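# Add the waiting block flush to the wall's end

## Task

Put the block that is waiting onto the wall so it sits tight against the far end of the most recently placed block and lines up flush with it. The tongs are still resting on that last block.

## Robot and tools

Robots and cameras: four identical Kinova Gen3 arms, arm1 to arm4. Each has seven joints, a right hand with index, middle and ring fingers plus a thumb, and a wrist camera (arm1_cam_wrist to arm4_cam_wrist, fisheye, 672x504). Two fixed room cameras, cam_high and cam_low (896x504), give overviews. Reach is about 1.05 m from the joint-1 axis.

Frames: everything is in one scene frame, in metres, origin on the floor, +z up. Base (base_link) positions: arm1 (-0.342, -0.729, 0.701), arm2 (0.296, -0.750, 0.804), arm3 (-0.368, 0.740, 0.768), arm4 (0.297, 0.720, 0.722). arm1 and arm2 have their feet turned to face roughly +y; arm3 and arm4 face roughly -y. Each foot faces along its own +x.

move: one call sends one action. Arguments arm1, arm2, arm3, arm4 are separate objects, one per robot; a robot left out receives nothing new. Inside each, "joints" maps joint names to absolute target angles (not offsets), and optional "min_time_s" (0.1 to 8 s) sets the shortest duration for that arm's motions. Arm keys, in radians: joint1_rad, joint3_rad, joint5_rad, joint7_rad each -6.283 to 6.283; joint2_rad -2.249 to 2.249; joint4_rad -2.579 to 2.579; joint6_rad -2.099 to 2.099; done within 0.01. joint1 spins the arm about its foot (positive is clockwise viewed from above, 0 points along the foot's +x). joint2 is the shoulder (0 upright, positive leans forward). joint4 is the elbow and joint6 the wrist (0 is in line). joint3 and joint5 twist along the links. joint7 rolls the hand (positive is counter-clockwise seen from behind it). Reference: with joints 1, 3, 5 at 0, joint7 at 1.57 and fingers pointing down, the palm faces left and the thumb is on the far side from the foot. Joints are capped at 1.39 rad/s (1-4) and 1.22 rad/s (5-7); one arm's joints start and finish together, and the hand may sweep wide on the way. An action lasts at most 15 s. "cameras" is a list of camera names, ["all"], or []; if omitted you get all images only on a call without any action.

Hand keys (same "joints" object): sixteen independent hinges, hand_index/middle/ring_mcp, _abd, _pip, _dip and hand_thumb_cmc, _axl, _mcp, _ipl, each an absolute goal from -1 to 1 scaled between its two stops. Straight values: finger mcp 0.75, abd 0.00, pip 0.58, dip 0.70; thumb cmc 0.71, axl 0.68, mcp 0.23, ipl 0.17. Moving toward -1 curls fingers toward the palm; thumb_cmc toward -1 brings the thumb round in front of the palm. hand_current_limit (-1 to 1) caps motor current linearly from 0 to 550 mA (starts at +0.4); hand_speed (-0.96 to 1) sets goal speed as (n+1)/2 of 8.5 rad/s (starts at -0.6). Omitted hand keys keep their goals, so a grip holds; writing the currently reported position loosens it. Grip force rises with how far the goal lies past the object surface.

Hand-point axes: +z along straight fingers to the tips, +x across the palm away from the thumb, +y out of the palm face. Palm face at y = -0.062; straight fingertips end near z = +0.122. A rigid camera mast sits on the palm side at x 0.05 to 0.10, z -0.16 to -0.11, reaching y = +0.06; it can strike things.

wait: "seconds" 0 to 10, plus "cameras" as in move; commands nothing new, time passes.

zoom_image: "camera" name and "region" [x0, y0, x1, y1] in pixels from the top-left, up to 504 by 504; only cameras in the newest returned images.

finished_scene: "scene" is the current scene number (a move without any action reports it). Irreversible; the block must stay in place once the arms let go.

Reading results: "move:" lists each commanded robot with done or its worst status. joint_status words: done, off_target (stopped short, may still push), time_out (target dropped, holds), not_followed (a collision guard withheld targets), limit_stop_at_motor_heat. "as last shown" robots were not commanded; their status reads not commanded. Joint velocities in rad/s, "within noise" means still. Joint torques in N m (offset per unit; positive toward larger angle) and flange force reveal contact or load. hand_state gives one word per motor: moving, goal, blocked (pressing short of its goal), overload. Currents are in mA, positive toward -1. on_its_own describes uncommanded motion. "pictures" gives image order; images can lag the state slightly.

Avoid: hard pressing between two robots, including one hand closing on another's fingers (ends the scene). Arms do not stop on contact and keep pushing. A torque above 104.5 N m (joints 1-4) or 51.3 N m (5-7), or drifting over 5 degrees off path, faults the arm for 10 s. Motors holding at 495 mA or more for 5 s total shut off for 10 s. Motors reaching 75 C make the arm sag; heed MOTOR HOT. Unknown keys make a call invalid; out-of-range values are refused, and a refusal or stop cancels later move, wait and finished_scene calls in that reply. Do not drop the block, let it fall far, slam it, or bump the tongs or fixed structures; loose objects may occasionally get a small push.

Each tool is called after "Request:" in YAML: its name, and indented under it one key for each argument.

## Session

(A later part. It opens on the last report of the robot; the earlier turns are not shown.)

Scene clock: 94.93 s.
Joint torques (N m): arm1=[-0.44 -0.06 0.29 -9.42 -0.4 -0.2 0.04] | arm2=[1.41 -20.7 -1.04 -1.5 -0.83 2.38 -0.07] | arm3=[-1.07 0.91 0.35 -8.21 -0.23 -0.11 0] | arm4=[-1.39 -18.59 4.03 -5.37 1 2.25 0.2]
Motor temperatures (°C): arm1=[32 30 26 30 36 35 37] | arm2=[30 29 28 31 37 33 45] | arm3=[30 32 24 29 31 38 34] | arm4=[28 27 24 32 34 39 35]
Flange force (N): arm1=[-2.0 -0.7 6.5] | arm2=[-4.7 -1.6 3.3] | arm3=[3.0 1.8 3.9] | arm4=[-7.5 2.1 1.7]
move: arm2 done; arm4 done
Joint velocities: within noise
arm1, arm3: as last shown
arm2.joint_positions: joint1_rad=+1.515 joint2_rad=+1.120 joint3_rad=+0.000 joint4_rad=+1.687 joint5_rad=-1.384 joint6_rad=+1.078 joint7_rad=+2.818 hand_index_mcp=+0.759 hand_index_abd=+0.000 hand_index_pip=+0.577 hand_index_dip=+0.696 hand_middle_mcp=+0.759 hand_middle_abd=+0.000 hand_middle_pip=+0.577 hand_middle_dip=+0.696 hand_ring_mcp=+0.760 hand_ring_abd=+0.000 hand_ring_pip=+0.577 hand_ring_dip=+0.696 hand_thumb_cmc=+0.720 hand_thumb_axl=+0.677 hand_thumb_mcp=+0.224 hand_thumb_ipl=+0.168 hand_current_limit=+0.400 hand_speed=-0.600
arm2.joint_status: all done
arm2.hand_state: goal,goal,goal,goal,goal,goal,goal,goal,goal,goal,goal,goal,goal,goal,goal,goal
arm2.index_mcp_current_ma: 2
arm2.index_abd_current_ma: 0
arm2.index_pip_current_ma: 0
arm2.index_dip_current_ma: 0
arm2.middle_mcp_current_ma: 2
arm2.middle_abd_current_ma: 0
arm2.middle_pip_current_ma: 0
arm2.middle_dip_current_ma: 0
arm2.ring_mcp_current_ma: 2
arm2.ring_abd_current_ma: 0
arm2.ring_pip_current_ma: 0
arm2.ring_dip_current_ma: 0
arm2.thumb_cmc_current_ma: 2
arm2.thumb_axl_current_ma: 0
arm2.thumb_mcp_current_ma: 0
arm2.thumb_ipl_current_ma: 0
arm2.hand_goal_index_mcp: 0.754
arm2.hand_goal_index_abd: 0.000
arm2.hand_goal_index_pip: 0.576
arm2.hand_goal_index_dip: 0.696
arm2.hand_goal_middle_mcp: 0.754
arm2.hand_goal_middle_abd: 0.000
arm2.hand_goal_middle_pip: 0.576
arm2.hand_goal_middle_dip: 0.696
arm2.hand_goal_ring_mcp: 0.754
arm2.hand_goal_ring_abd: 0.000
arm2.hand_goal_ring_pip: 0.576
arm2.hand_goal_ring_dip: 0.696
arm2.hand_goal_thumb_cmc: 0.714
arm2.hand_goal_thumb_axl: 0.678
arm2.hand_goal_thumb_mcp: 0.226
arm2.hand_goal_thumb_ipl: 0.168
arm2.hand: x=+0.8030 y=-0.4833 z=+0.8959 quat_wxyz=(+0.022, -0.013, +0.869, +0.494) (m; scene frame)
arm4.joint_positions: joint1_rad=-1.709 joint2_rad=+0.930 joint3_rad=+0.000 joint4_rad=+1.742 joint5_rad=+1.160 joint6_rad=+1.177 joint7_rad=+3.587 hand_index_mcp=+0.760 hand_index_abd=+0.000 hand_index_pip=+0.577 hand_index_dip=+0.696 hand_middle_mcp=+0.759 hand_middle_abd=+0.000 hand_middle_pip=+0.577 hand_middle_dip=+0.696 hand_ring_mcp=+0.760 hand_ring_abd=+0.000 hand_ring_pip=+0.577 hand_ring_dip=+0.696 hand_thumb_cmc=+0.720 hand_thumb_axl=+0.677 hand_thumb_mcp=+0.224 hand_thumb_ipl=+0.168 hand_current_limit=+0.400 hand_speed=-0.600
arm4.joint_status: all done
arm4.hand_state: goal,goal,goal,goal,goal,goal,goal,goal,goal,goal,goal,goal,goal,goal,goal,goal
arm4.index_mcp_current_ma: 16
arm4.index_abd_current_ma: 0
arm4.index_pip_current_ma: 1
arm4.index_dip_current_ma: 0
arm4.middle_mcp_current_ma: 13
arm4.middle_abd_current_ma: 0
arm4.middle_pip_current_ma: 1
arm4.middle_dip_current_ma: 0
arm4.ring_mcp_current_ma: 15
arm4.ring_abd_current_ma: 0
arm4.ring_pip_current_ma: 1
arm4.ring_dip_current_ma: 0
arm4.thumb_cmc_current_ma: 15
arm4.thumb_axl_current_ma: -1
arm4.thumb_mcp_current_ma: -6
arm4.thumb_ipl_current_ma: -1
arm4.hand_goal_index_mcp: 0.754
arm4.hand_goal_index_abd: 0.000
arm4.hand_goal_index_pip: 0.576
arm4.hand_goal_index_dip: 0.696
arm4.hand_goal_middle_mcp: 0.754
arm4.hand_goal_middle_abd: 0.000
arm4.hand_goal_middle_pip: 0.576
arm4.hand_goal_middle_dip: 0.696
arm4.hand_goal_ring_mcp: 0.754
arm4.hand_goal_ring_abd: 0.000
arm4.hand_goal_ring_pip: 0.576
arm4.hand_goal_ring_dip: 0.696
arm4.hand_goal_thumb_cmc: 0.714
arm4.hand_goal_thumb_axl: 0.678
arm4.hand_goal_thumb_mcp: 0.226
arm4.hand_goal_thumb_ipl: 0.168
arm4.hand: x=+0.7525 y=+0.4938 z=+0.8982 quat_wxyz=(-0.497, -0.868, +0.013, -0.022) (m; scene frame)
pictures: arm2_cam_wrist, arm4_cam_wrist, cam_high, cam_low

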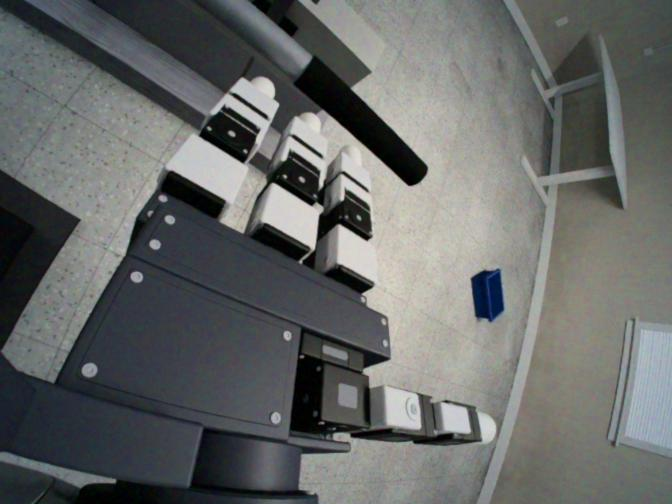

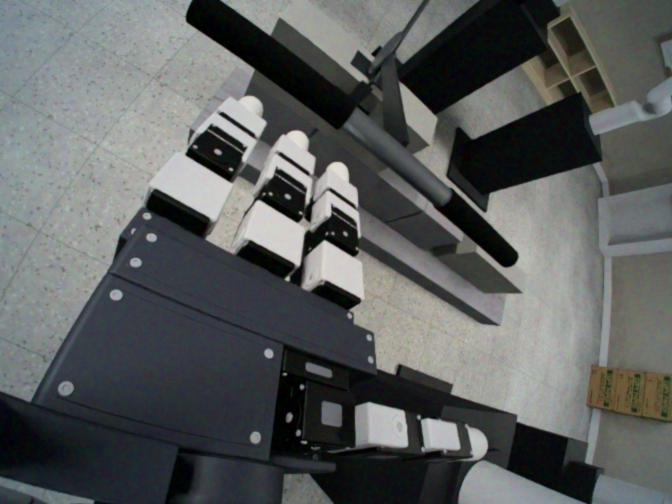

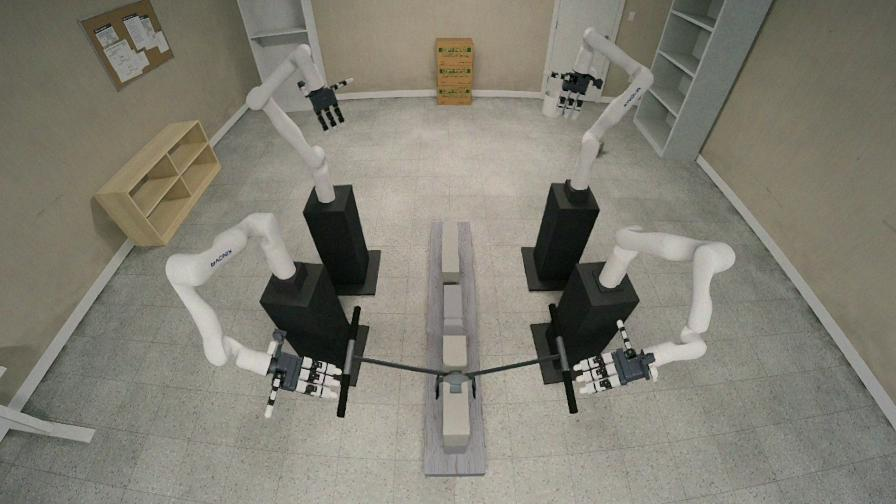

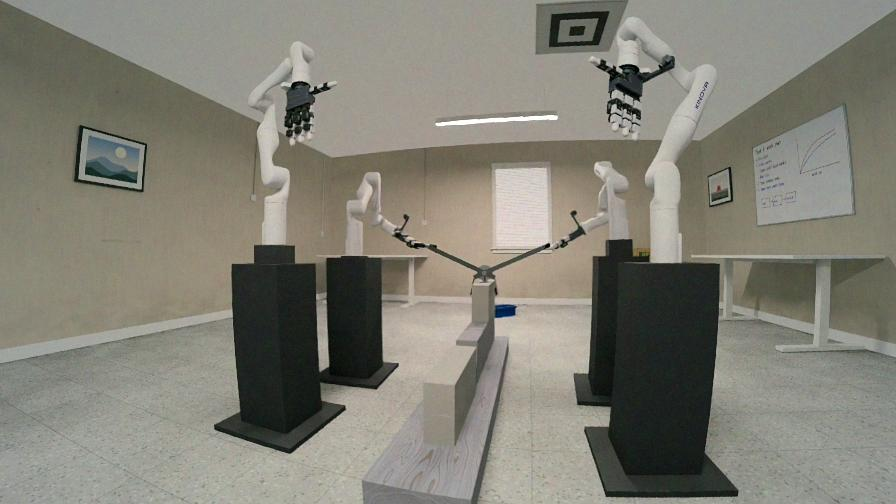

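Request:
move:
  arm2: {"joints": {"joint1_rad": 1.5005, "joint2_rad": 1.2168, "joint3_rad": 0.0, "joint4_rad": 1.6488, "joint5_rad": -1.4024, "joint6_rad": 1.0723, "joint7_rad": 2.826}, "min_time_s": 1.5}
  arm4: {"joints": {"joint1_rad": -1.6661, "joint2_rad": 1.0123, "joint3_rad": 0.0, "joint4_rad": 1.7279, "joint5_rad": 1.2036, "joint6_rad": 1.1551, "joint7_rad": 3.576}, "min_time_s": 1.5}
  cameras: ["arm2_cam_wrist", "arm4_cam_wrist", "cam_high", "cam_low"]

Request:
zoom_image:
  camera: "cam_low"
  region: [530, 200, 610, 270]

Request:
zoom_image:
  camera: "cam_low"
  region: [380, 200, 460, 270]

Request:
zoom_image:
  camera: "cam_high"
  region: [280, 300, 380, 420]

Request:
zoom_image:
  camera: "cam_high"
  region: [530, 300, 630, 420]

Scene clock: 116.07 s.
Joint torques (N m): arm1=[-0.47 -0.07 0.32 -9.32 -0.37 -0.23 0.04] | arm2=[1.43 -20.94 -1.11 -1.05 -0.67 2.45 -0.06] | arm3=[-1 0.91 0.38 -8.16 -0.27 -0.11 -0.01] | arm4=[-1.32 -18.95 4.16 -4.85 0.82 2.39 0.22]
Motor temperatures (°C): arm1=[32 30 26 30 36 35 37] | arm2=[30 29 28 31 37 33 45] | arm3=[30 32 24 29 31 38 34] | arm4=[28 28 24 32 34 39 35]
Flange force (N): arm1=[-2.1 -0.5 6.0] | arm2=[-4.5 -1.6 3.5] | arm3=[2.9 1.8 3.7] | arm4=[-7.6 2.1 1.3]
move: arm2 done; arm4 done
Joint velocities: within noise
arm1, arm3: as last shown
arm2.joint_positions: joint1_rad=+1.500 joint2_rad=+1.217 joint3_rad=+0.000 joint4_rad=+1.649 joint5_rad=-1.402 joint6_rad=+1.072 joint7_rad=+2.826 hand_index_mcp=+0.759 hand_index_abd=+0.000 hand_index_pip=+0.577 hand_index_dip=+0.696 hand_middle_mcp=+0.759 hand_middle_abd=+0.000 hand_middle_pip=+0.577 hand_middle_dip=+0.696 hand_ring_mcp=+0.760 hand_ring_abd=+0.000 hand_ring_pip=+0.577 hand_ring_dip=+0.696 hand_thumb_cmc=+0.720 hand_thumb_axl=+0.677 hand_thumb_mcp=+0.224 hand_thumb_ipl=+0.168 hand_current_limit=+0.400 hand_speed=-0.600
arm2.joint_status: all done
arm2.hand_state: goal,goal,goal,goal,goal,goal,goal,goal,goal,goal,goal,goal,goal,goal,goal,goal
arm2.index_mcp_current_ma: 2
arm2.index_abd_current_ma: 0
arm2.index_pip_current_ma: 0
arm2.index_dip_current_ma: 0
arm2.middle_mcp_current_ma: 2
arm2.middle_abd_current_ma: 0
arm2.middle_pip_current_ma: 0
arm2.middle_dip_current_ma: 0
arm2.ring_mcp_current_ma: 2
arm2.ring_abd_current_ma: 0
arm2.ring_pip_current_ma: 0
arm2.ring_dip_current_ma: 0
arm2.thumb_cmc_current_ma: 2
arm2.thumb_axl_current_ma: 0
arm2.thumb_mcp_current_ma: 0
arm2.thumb_ipl_current_ma: 0
arm2.hand_goal_index_mcp: 0.754
arm2.hand_goal_index_abd: 0.000
arm2.hand_goal_index_pip: 0.576
arm2.hand_goal_index_dip: 0.696
arm2.hand_goal_middle_mcp: 0.754
arm2.hand_goal_middle_abd: 0.000
arm2.hand_goal_middle_pip: 0.576
arm2.hand_goal_middle_dip: 0.696
arm2.hand_goal_ring_mcp: 0.754
arm2.hand_goal_ring_abd: 0.000
arm2.hand_goal_ring_pip: 0.576
arm2.hand_goal_ring_dip: 0.696
arm2.hand_goal_thumb_cmc: 0.714
arm2.hand_goal_thumb_axl: 0.678
arm2.hand_goal_thumb_mcp: 0.226
arm2.hand_goal_thumb_ipl: 0.168
arm2.hand: x=+0.7983 y=-0.4768 z=+0.8519 quat_wxyz=(+0.000, +0.000, +0.869, +0.495) (m; scene frame)
arm4.joint_positions: joint1_rad=-1.666 joint2_rad=+1.012 joint3_rad=+0.000 joint4_rad=+1.728 joint5_rad=+1.204 joint6_rad=+1.155 joint7_rad=+3.576 hand_index_mcp=+0.760 hand_index_abd=+0.000 hand_index_pip=+0.577 hand_index_dip=+0.696 hand_middle_mcp=+0.759 hand_middle_abd=+0.000 hand_middle_pip=+0.577 hand_middle_dip=+0.696 hand_ring_mcp=+0.760 hand_ring_abd=+0.000 hand_ring_pip=+0.577 hand_ring_dip=+0.696 hand_thumb_cmc=+0.720 hand_thumb_axl=+0.677 hand_thumb_mcp=+0.224 hand_thumb_ipl=+0.168 hand_current_limit=+0.400 hand_speed=-0.600
arm4.joint_status: all done
arm4.hand_state: goal,goal,goal,goal,goal,goal,goal,goal,goal,goal,goal,goal,goal,goal,goal,goal
arm4.index_mcp_current_ma: 16
arm4.index_abd_current_ma: 0
arm4.index_pip_current_ma: 1
arm4.index_dip_current_ma: 0
arm4.middle_mcp_current_ma: 13
arm4.middle_abd_current_ma: 0
arm4.middle_pip_current_ma: 1
arm4.middle_dip_current_ma: 0
arm4.ring_mcp_current_ma: 15
arm4.ring_abd_current_ma: 0
arm4.ring_pip_current_ma: 1
arm4.ring_dip_current_ma: 0
arm4.thumb_cmc_current_ma: 15
arm4.thumb_axl_current_ma: -1
arm4.thumb_mcp_current_ma: -6
arm4.thumb_ipl_current_ma: -1
arm4.hand_goal_index_mcp: 0.754
arm4.hand_goal_index_abd: 0.000
arm4.hand_goal_index_pip: 0.576
arm4.hand_goal_index_dip: 0.696
arm4.hand_goal_middle_mcp: 0.754
arm4.hand_goal_middle_abd: 0.000
arm4.hand_goal_middle_pip: 0.576
arm4.hand_goal_middle_dip: 0.696
arm4.hand_goal_ring_mcp: 0.754
arm4.hand_goal_ring_abd: 0.000
arm4.hand_goal_ring_pip: 0.576
arm4.hand_goal_ring_dip: 0.696
arm4.hand_goal_thumb_cmc: 0.714
arm4.hand_goal_thumb_axl: 0.678
arm4.hand_goal_thumb_mcp: 0.226
arm4.hand_goal_thumb_ipl: 0.168
arm4.hand: x=+0.7515 y=+0.4725 z=+0.8650 quat_wxyz=(-0.502, -0.865, +0.001, +0.000) (m; scene frame)
pictures: arm2_cam_wrist, arm4_cam_wrist, cam_high, cam_low

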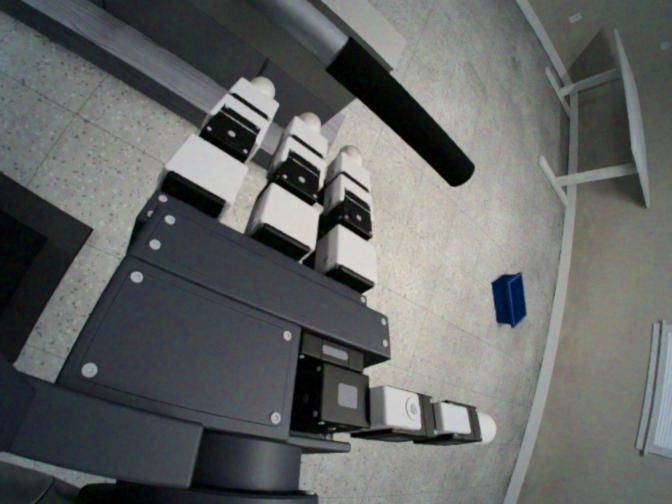

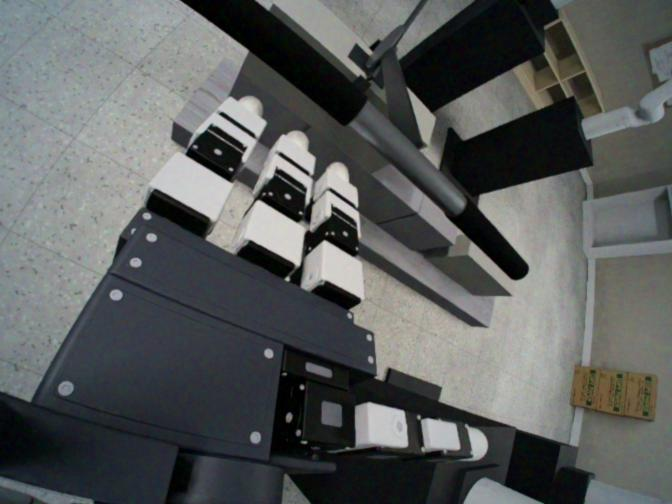

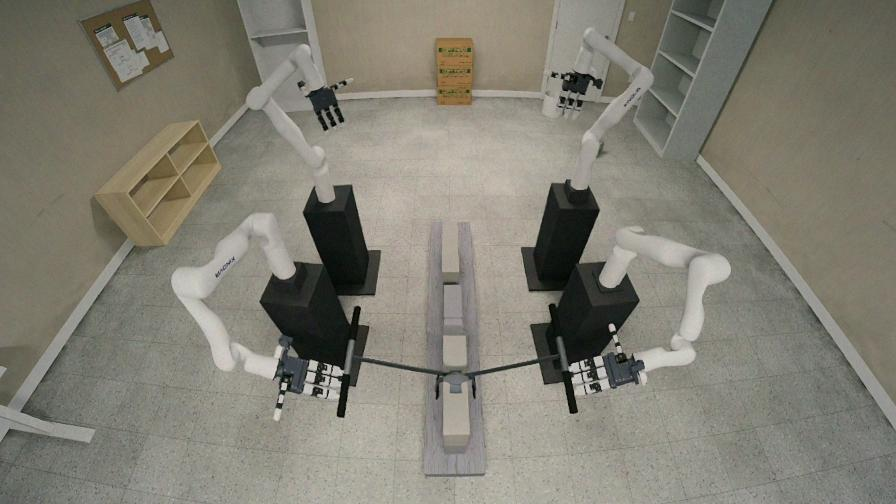

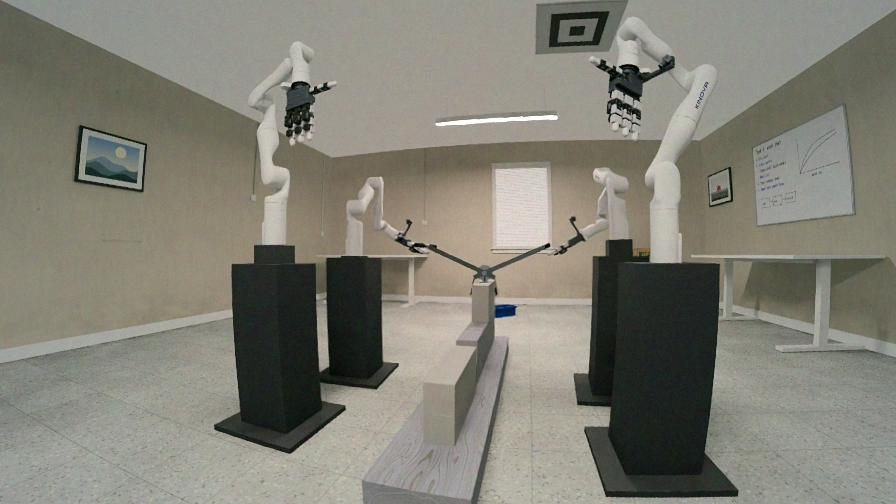

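Scaled by 6.300 from the camera's 896x504 image, which has a finer 1280x720 frame.

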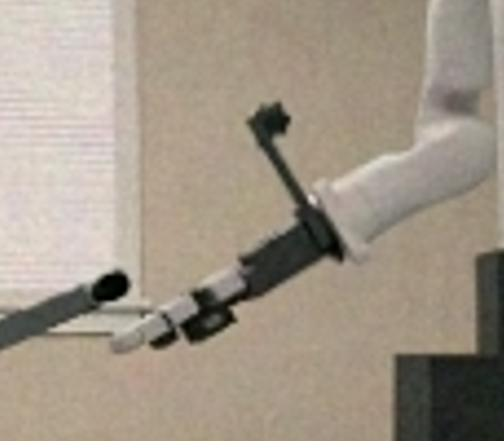

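Scaled by 6.300 from the camera's 896x504 image, which has a finer 1280x720 frame.

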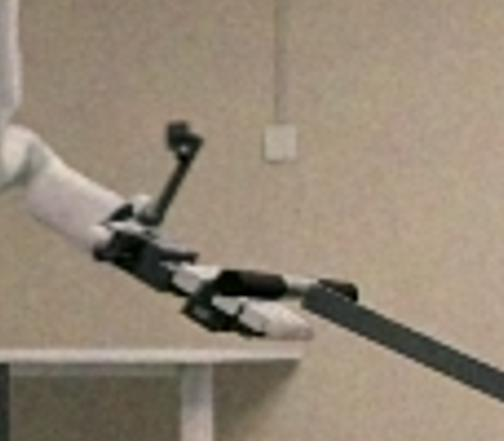

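Scaled by 4.200 from the camera's 896x504 image, which has a finer 1280x720 frame.

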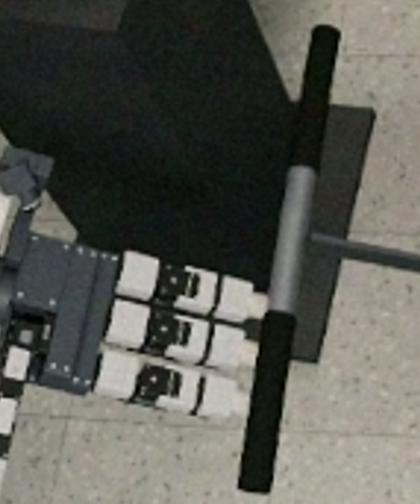

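Scaled by 4.200 from the camera's 896x504 image, which has a finer 1280x720 frame.

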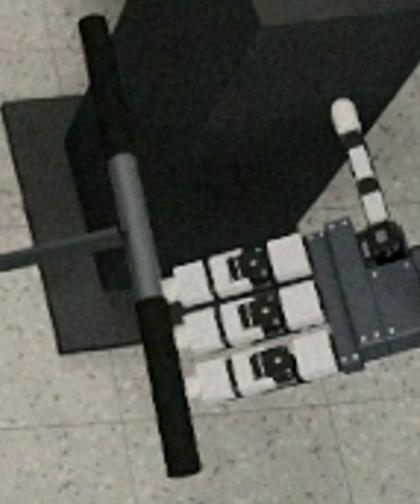

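Request:
move:
  arm2: {"joints": {"joint1_rad": 1.2336, "joint2_rad": 1.3947, "joint3_rad": 0.0, "joint4_rad": 1.5057, "joint5_rad": -1.6797, "joint6_rad": 1.0034, "joint7_rad": 2.864}, "min_time_s": 2}
  arm4: {"joints": {"joint1_rad": -1.3954, "joint2_rad": 1.1833, "joint3_rad": 0.0, "joint4_rad": 1.6598, "joint5_rad": 1.4994, "joint6_rad": 1.0425, "joint7_rad": 3.487}, "min_time_s": 2}
  cameras: ["arm2_cam_wrist", "arm4_cam_wrist", "cam_high", "cam_low"]

Request:
zoom_image:
  camera: "cam_low"
  region: [520, 200, 600, 270]

Request:
zoom_image:
  camera: "cam_low"
  region: [390, 200, 470, 270]

Request:
zoom_image:
  camera: "cam_high"
  region: [280, 300, 380, 420]

Request:
zoom_image:
  camera: "cam_high"
  region: [530, 300, 630, 420]

Scene clock: 121.00 s.
Joint torques (N m): arm1=[-0.47 -0.06 0.27 -9.4 -0.35 -0.23 0.02] | arm2=[1.4 -22.25 -1.15 -1.39 -0.59 2.46 -0.07] | arm3=[-0.98 0.93 0.41 -8.13 -0.26 -0.13 0.01] | arm4=[-1.36 -20.35 4.41 -4.71 0.63 2.47 0.22]
Motor temperatures (°C): arm1=[32 30 26 30 36 35 37] | arm2=[30 29 28 31 37 33 45] | arm3=[30 32 24 29 31 38 34] | arm4=[28 28 24 32 34 39 35]
Flange force (N): arm1=[-1.9 -0.7 6.3] | arm2=[-3.9 -1.8 4.8] | arm3=[2.9 1.9 3.6] | arm4=[-7.6 2.1 -1.2]
move: arm2 done; arm4 done
Joint velocities: within noise
arm1, arm3: as last shown
arm2.joint_positions: joint1_rad=+1.234 joint2_rad=+1.395 joint3_rad=+0.000 joint4_rad=+1.506 joint5_rad=-1.680 joint6_rad=+1.003 joint7_rad=+2.864 hand_index_mcp=+0.759 hand_index_abd=+0.000 hand_index_pip=+0.577 hand_index_dip=+0.696 hand_middle_mcp=+0.759 hand_middle_abd=+0.000 hand_middle_pip=+0.577 hand_middle_dip=+0.696 hand_ring_mcp=+0.760 hand_ring_abd=+0.000 hand_ring_pip=+0.577 hand_ring_dip=+0.696 hand_thumb_cmc=+0.720 hand_thumb_axl=+0.677 hand_thumb_mcp=+0.224 hand_thumb_ipl=+0.168 hand_current_limit=+0.400 hand_speed=-0.600
arm2.joint_status: all done
arm2.hand_state: goal,goal,goal,goal,goal,goal,goal,goal,goal,goal,goal,goal,goal,goal,goal,goal
arm2.index_mcp_current_ma: 2
arm2.index_abd_current_ma: 0
arm2.index_pip_current_ma: 0
arm2.index_dip_current_ma: 0
arm2.middle_mcp_current_ma: 2
arm2.middle_abd_current_ma: 0
arm2.middle_pip_current_ma: 0
arm2.middle_dip_current_ma: 0
arm2.ring_mcp_current_ma: 2
arm2.ring_abd_current_ma: 0
arm2.ring_pip_current_ma: 0
arm2.ring_dip_current_ma: 0
arm2.thumb_cmc_current_ma: 2
arm2.thumb_axl_current_ma: 0
arm2.thumb_mcp_current_ma: 0
arm2.thumb_ipl_current_ma: 0
arm2.hand_goal_index_mcp: 0.754
arm2.hand_goal_index_abd: 0.000
arm2.hand_goal_index_pip: 0.576
arm2.hand_goal_index_dip: 0.696
arm2.hand_goal_middle_mcp: 0.754
arm2.hand_goal_middle_abd: 0.000
arm2.hand_goal_middle_pip: 0.576
arm2.hand_goal_middle_dip: 0.696
arm2.hand_goal_ring_mcp: 0.754
arm2.hand_goal_ring_abd: 0.000
arm2.hand_goal_ring_pip: 0.576
arm2.hand_goal_ring_dip: 0.696
arm2.hand_goal_thumb_cmc: 0.714
arm2.hand_goal_thumb_axl: 0.678
arm2.hand_goal_thumb_mcp: 0.226
arm2.hand_goal_thumb_ipl: 0.168
arm2.hand: x=+0.7981 y=-0.3477 z=+0.7755 quat_wxyz=(+0.000, +0.000, +0.869, +0.495) (m; scene frame)
arm4.joint_positions: joint1_rad=-1.395 joint2_rad=+1.183 joint3_rad=+0.000 joint4_rad=+1.660 joint5_rad=+1.499 joint6_rad=+1.042 joint7_rad=+3.487 hand_index_mcp=+0.760 hand_index_abd=+0.000 hand_index_pip=+0.577 hand_index_dip=+0.696 hand_middle_mcp=+0.759 hand_middle_abd=+0.000 hand_middle_pip=+0.577 hand_middle_dip=+0.696 hand_ring_mcp=+0.760 hand_ring_abd=+0.000 hand_ring_pip=+0.577 hand_ring_dip=+0.696 hand_thumb_cmc=+0.720 hand_thumb_axl=+0.677 hand_thumb_mcp=+0.224 hand_thumb_ipl=+0.168 hand_current_limit=+0.400 hand_speed=-0.600
arm4.joint_status: all done
arm4.hand_state: goal,goal,goal,goal,goal,goal,goal,goal,goal,goal,goal,goal,goal,goal,goal,goal
arm4.index_mcp_current_ma: 16
arm4.index_abd_current_ma: 0
arm4.index_pip_current_ma: 1
arm4.index_dip_current_ma: 0
arm4.middle_mcp_current_ma: 13
arm4.middle_abd_current_ma: 0
arm4.middle_pip_current_ma: 1
arm4.middle_dip_current_ma: 0
arm4.ring_mcp_current_ma: 15
arm4.ring_abd_current_ma: 0
arm4.ring_pip_current_ma: 1
arm4.ring_dip_current_ma: 0
arm4.thumb_cmc_current_ma: 15
arm4.thumb_axl_current_ma: -1
arm4.thumb_mcp_current_ma: -6
arm4.thumb_ipl_current_ma: -1
arm4.hand_goal_index_mcp: 0.754
arm4.hand_goal_index_abd: 0.000
arm4.hand_goal_index_pip: 0.576
arm4.hand_goal_index_dip: 0.696
arm4.hand_goal_middle_mcp: 0.754
arm4.hand_goal_middle_abd: 0.000
arm4.hand_goal_middle_pip: 0.576
arm4.hand_goal_middle_dip: 0.696
arm4.hand_goal_ring_mcp: 0.754
arm4.hand_goal_ring_abd: 0.000
arm4.hand_goal_ring_pip: 0.576
arm4.hand_goal_ring_dip: 0.696
arm4.hand_goal_thumb_cmc: 0.714
arm4.hand_goal_thumb_axl: 0.678
arm4.hand_goal_thumb_mcp: 0.226
arm4.hand_goal_thumb_ipl: 0.168
arm4.hand: x=+0.7516 y=+0.3423 z=+0.7906 quat_wxyz=(-0.502, -0.865, +0.000, +0.000) (m; scene frame)
pictures: arm2_cam_wrist, arm4_cam_wrist, cam_high, cam_low

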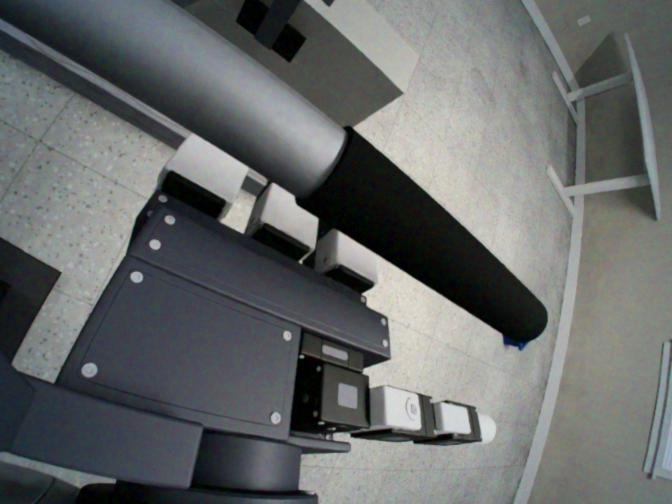

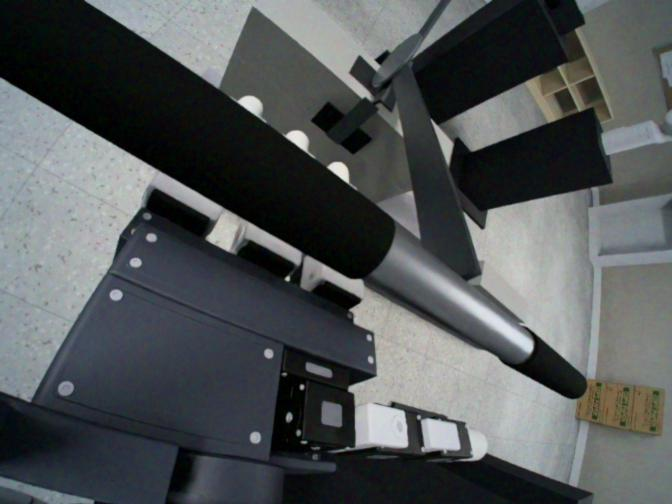

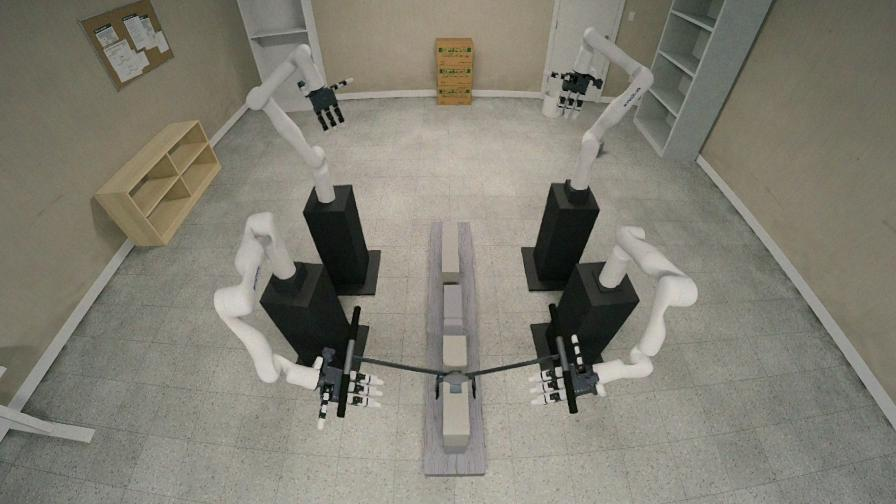

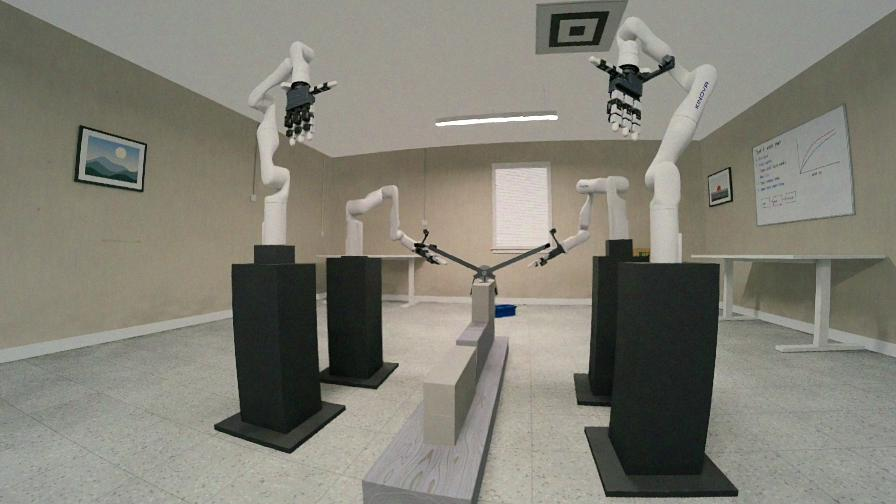

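Scaled by 6.300 from the camera's 896x504 image, which has a finer 1280x720 frame.

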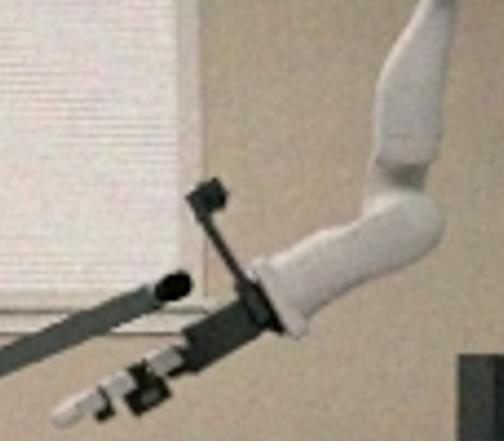

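Scaled by 6.300 from the camera's 896x504 image, which has a finer 1280x720 frame.

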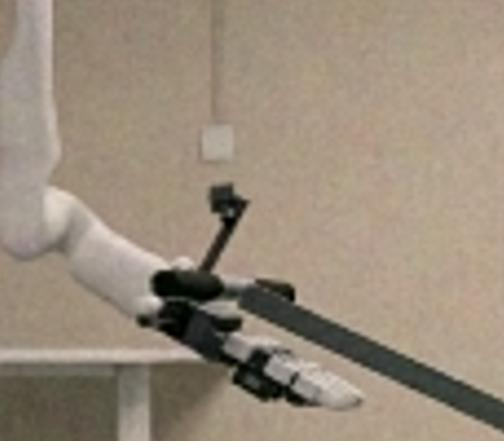

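Scaled by 4.200 from the camera's 896x504 image, which has a finer 1280x720 frame.

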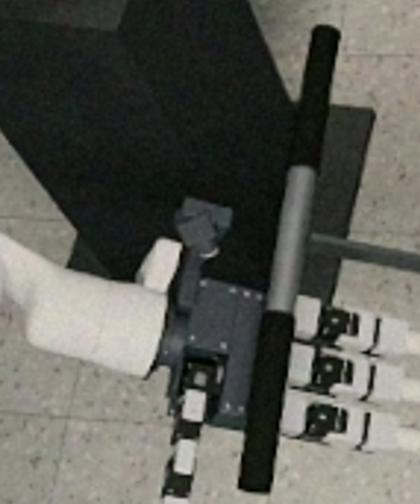

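Scaled by 4.200 from the camera's 896x504 image, which has a finer 1280x720 frame.

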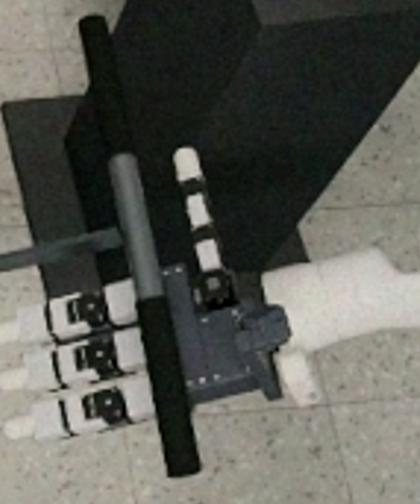

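Request:
move:
  arm2: {"joints": {"joint1_rad": 1.1968, "joint2_rad": 1.3584, "joint3_rad": 0.0, "joint4_rad": 1.5182, "joint5_rad": -1.701, "joint6_rad": 0.9913, "joint7_rad": 2.837}, "min_time_s": 1.5}
  arm4: {"joints": {"joint1_rad": -1.3624, "joint2_rad": 1.1723, "joint3_rad": 0.0, "joint4_rad": 1.6556, "joint5_rad": 1.5213, "joint6_rad": 1.0336, "joint7_rad": 3.505}, "min_time_s": 1.5}
  cameras: ["arm2_cam_wrist", "arm4_cam_wrist", "cam_high", "cam_low"]

Request:
zoom_image:
  camera: "cam_low"
  region: [520, 200, 600, 270]

Request:
zoom_image:
  camera: "cam_low"
  region: [390, 200, 470, 270]

Request:
zoom_image:
  camera: "cam_high"
  region: [280, 300, 380, 420]

Request:
zoom_image:
  camera: "cam_high"
  region: [530, 300, 630, 420]

Scene clock: 131.60 s.
Joint torques (N m): arm1=[-0.47 -0.14 0.31 -9.43 -0.4 -0.2 0.02] | arm2=[1.41 -22.38 -1.07 -1.65 -0.64 2.44 -0.07] | arm3=[-1.04 0.94 0.43 -8.25 -0.27 -0.14 -0.05] | arm4=[-1.32 -20.39 4.42 -5.02 0.67 2.41 0.2]
Motor temperatures (°C): arm1=[32 30 26 30 36 35 37] | arm2=[30 29 28 31 37 33 45] | arm3=[30 32 24 29 30 38 34] | arm4=[28 28 24 32 34 39 35]
Flange force (N): arm1=[-2.1 -0.7 6.4] | arm2=[-3.9 -1.6 4.9] | arm3=[3.1 1.9 4.0] | arm4=[-8.0 2.1 -1.7]
move: arm2 done; arm4 done
Joint velocities: within noise
arm1, arm3: as last shown
arm2.joint_positions: joint1_rad=+1.197 joint2_rad=+1.358 joint3_rad=+0.000 joint4_rad=+1.518 joint5_rad=-1.701 joint6_rad=+0.991 joint7_rad=+2.837 hand_index_mcp=+0.759 hand_index_abd=+0.000 hand_index_pip=+0.577 hand_index_dip=+0.696 hand_middle_mcp=+0.759 hand_middle_abd=+0.000 hand_middle_pip=+0.577 hand_middle_dip=+0.696 hand_ring_mcp=+0.760 hand_ring_abd=+0.000 hand_ring_pip=+0.577 hand_ring_dip=+0.696 hand_thumb_cmc=+0.720 hand_thumb_axl=+0.677 hand_thumb_mcp=+0.224 hand_thumb_ipl=+0.168 hand_current_limit=+0.400 hand_speed=-0.600
arm2.joint_status: all done
arm2.hand_state: goal,goal,goal,goal,goal,goal,goal,goal,goal,goal,goal,goal,goal,goal,goal,goal
arm2.index_mcp_current_ma: 2
arm2.index_abd_current_ma: 0
arm2.index_pip_current_ma: 0
arm2.index_dip_current_ma: 0
arm2.middle_mcp_current_ma: 2
arm2.middle_abd_current_ma: 0
arm2.middle_pip_current_ma: 0
arm2.middle_dip_current_ma: 0
arm2.ring_mcp_current_ma: 2
arm2.ring_abd_current_ma: 0
arm2.ring_pip_current_ma: 0
arm2.ring_dip_current_ma: 0
arm2.thumb_cmc_current_ma: 2
arm2.thumb_axl_current_ma: 0
arm2.thumb_mcp_current_ma: 0
arm2.thumb_ipl_current_ma: 0
arm2.hand_goal_index_mcp: 0.754
arm2.hand_goal_index_abd: 0.000
arm2.hand_goal_index_pip: 0.576
arm2.hand_goal_index_dip: 0.696
arm2.hand_goal_middle_mcp: 0.754
arm2.hand_goal_middle_abd: 0.000
arm2.hand_goal_middle_pip: 0.576
arm2.hand_goal_middle_dip: 0.696
arm2.hand_goal_ring_mcp: 0.754
arm2.hand_goal_ring_abd: 0.000
arm2.hand_goal_ring_pip: 0.576
arm2.hand_goal_ring_dip: 0.696
arm2.hand_goal_thumb_cmc: 0.714
arm2.hand_goal_thumb_axl: 0.678
arm2.hand_goal_thumb_mcp: 0.226
arm2.hand_goal_thumb_ipl: 0.168
arm2.hand: x=+0.7984 y=-0.3287 z=+0.7921 quat_wxyz=(+0.000, +0.000, +0.869, +0.495) (m; scene frame)
arm4.joint_positions: joint1_rad=-1.362 joint2_rad=+1.172 joint3_rad=+0.000 joint4_rad=+1.656 joint5_rad=+1.521 joint6_rad=+1.034 joint7_rad=+3.505 hand_index_mcp=+0.760 hand_index_abd=+0.000 hand_index_pip=+0.577 hand_index_dip=+0.696 hand_middle_mcp=+0.759 hand_middle_abd=+0.000 hand_middle_pip=+0.577 hand_middle_dip=+0.696 hand_ring_mcp=+0.760 hand_ring_abd=+0.000 hand_ring_pip=+0.577 hand_ring_dip=+0.696 hand_thumb_cmc=+0.720 hand_thumb_axl=+0.677 hand_thumb_mcp=+0.224 hand_thumb_ipl=+0.168 hand_current_limit=+0.400 hand_speed=-0.600
arm4.joint_status: all done
arm4.hand_state: goal,goal,goal,goal,goal,goal,goal,goal,goal,goal,goal,goal,goal,goal,goal,goal
arm4.index_mcp_current_ma: 16
arm4.index_abd_current_ma: 0
arm4.index_pip_current_ma: 1
arm4.index_dip_current_ma: 0
arm4.middle_mcp_current_ma: 13
arm4.middle_abd_current_ma: 0
arm4.middle_pip_current_ma: 1
arm4.middle_dip_current_ma: 0
arm4.ring_mcp_current_ma: 15
arm4.ring_abd_current_ma: 0
arm4.ring_pip_current_ma: 1
arm4.ring_dip_current_ma: 0
arm4.thumb_cmc_current_ma: 15
arm4.thumb_axl_current_ma: -1
arm4.thumb_mcp_current_ma: -6
arm4.thumb_ipl_current_ma: -1
arm4.hand_goal_index_mcp: 0.754
arm4.hand_goal_index_abd: 0.000
arm4.hand_goal_index_pip: 0.576
arm4.hand_goal_index_dip: 0.696
arm4.hand_goal_middle_mcp: 0.754
arm4.hand_goal_middle_abd: 0.000
arm4.hand_goal_middle_pip: 0.576
arm4.hand_goal_middle_dip: 0.696
arm4.hand_goal_ring_mcp: 0.754
arm4.hand_goal_ring_abd: 0.000
arm4.hand_goal_ring_pip: 0.576
arm4.hand_goal_ring_dip: 0.696
arm4.hand_goal_thumb_cmc: 0.714
arm4.hand_goal_thumb_axl: 0.678
arm4.hand_goal_thumb_mcp: 0.226
arm4.hand_goal_thumb_ipl: 0.168
arm4.hand: x=+0.7515 y=+0.3263 z=+0.7963 quat_wxyz=(-0.502, -0.865, +0.001, +0.000) (m; scene frame)
pictures: arm2_cam_wrist, arm4_cam_wrist, cam_high, cam_low

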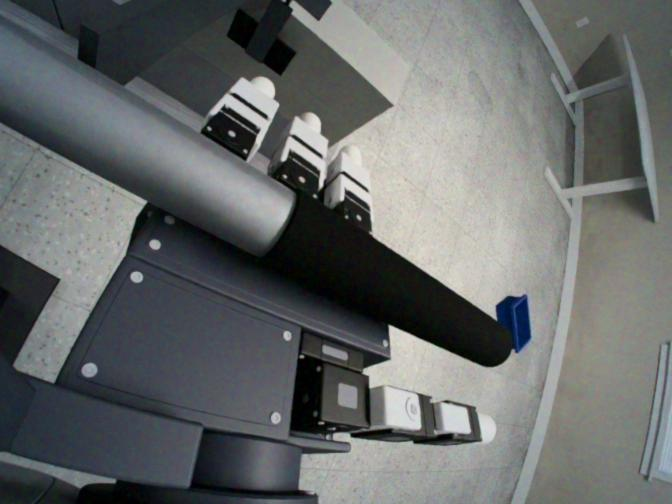

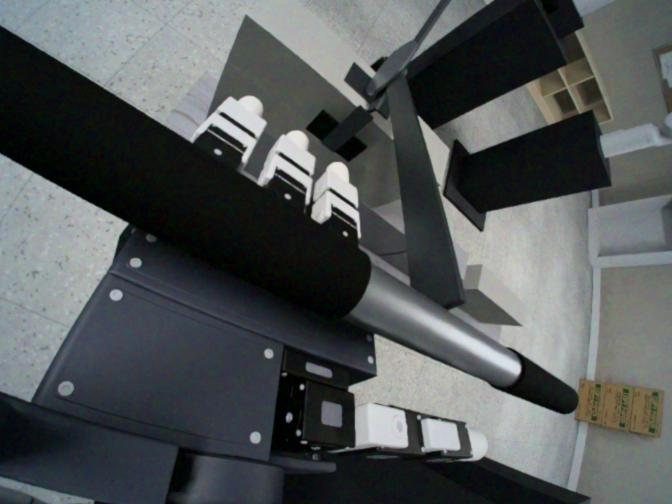

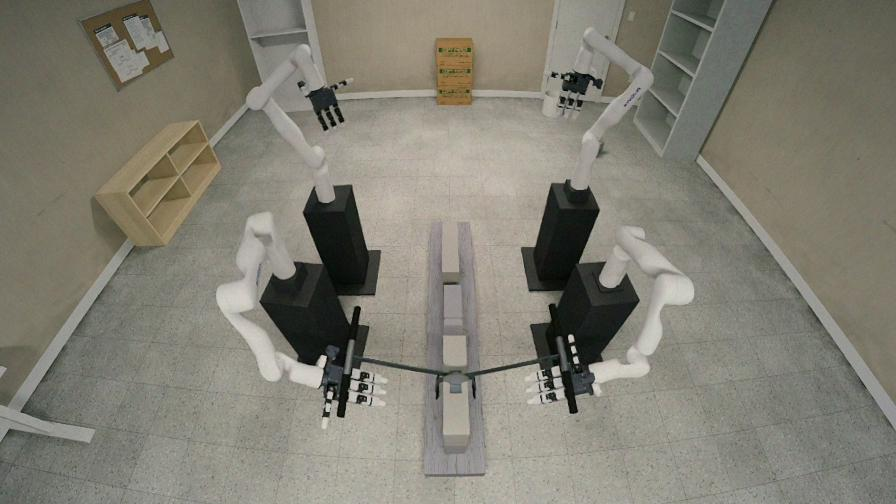

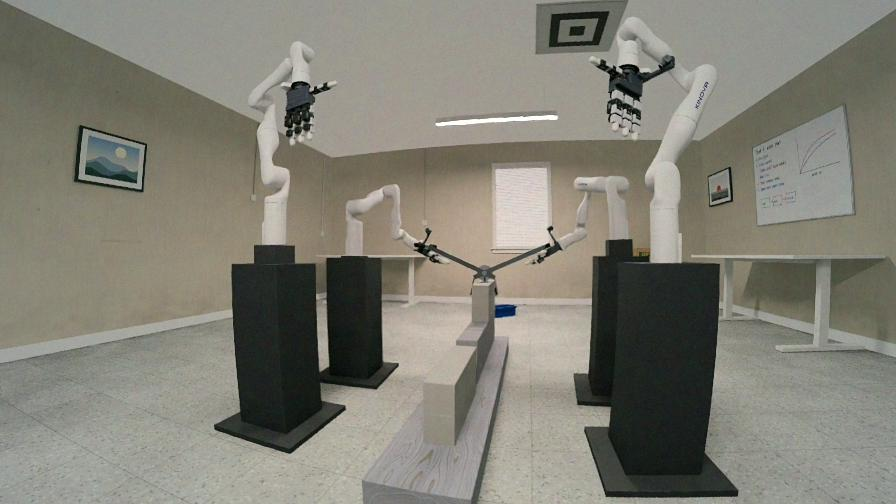

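Scaled by 6.300 from the camera's 896x504 image, which has a finer 1280x720 frame.

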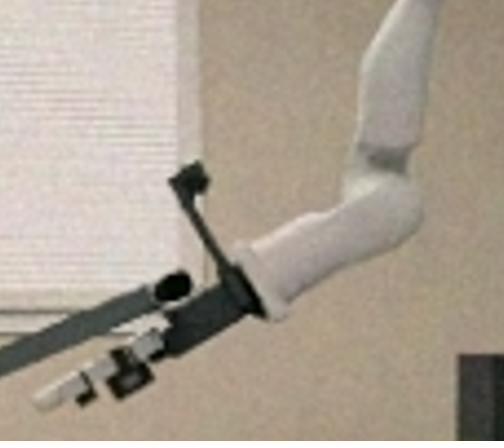

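Scaled by 6.300 from the camera's 896x504 image, which has a finer 1280x720 frame.

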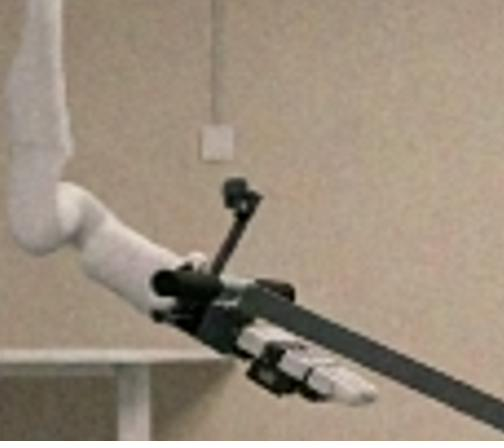

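Scaled by 4.200 from the camera's 896x504 image, which has a finer 1280x720 frame.

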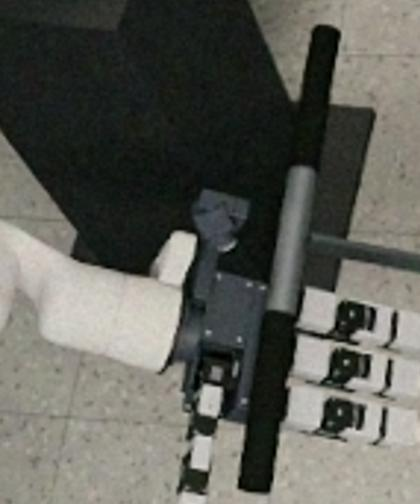

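Scaled by 4.200 from the camera's 896x504 image, which has a finer 1280x720 frame.

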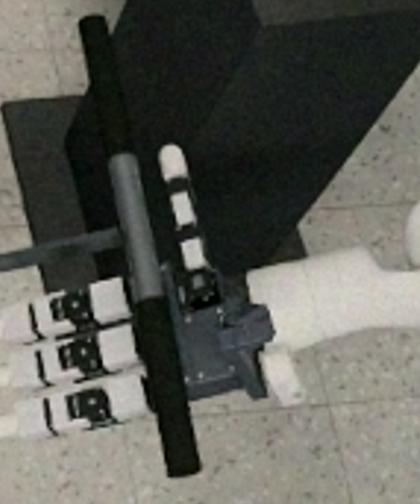

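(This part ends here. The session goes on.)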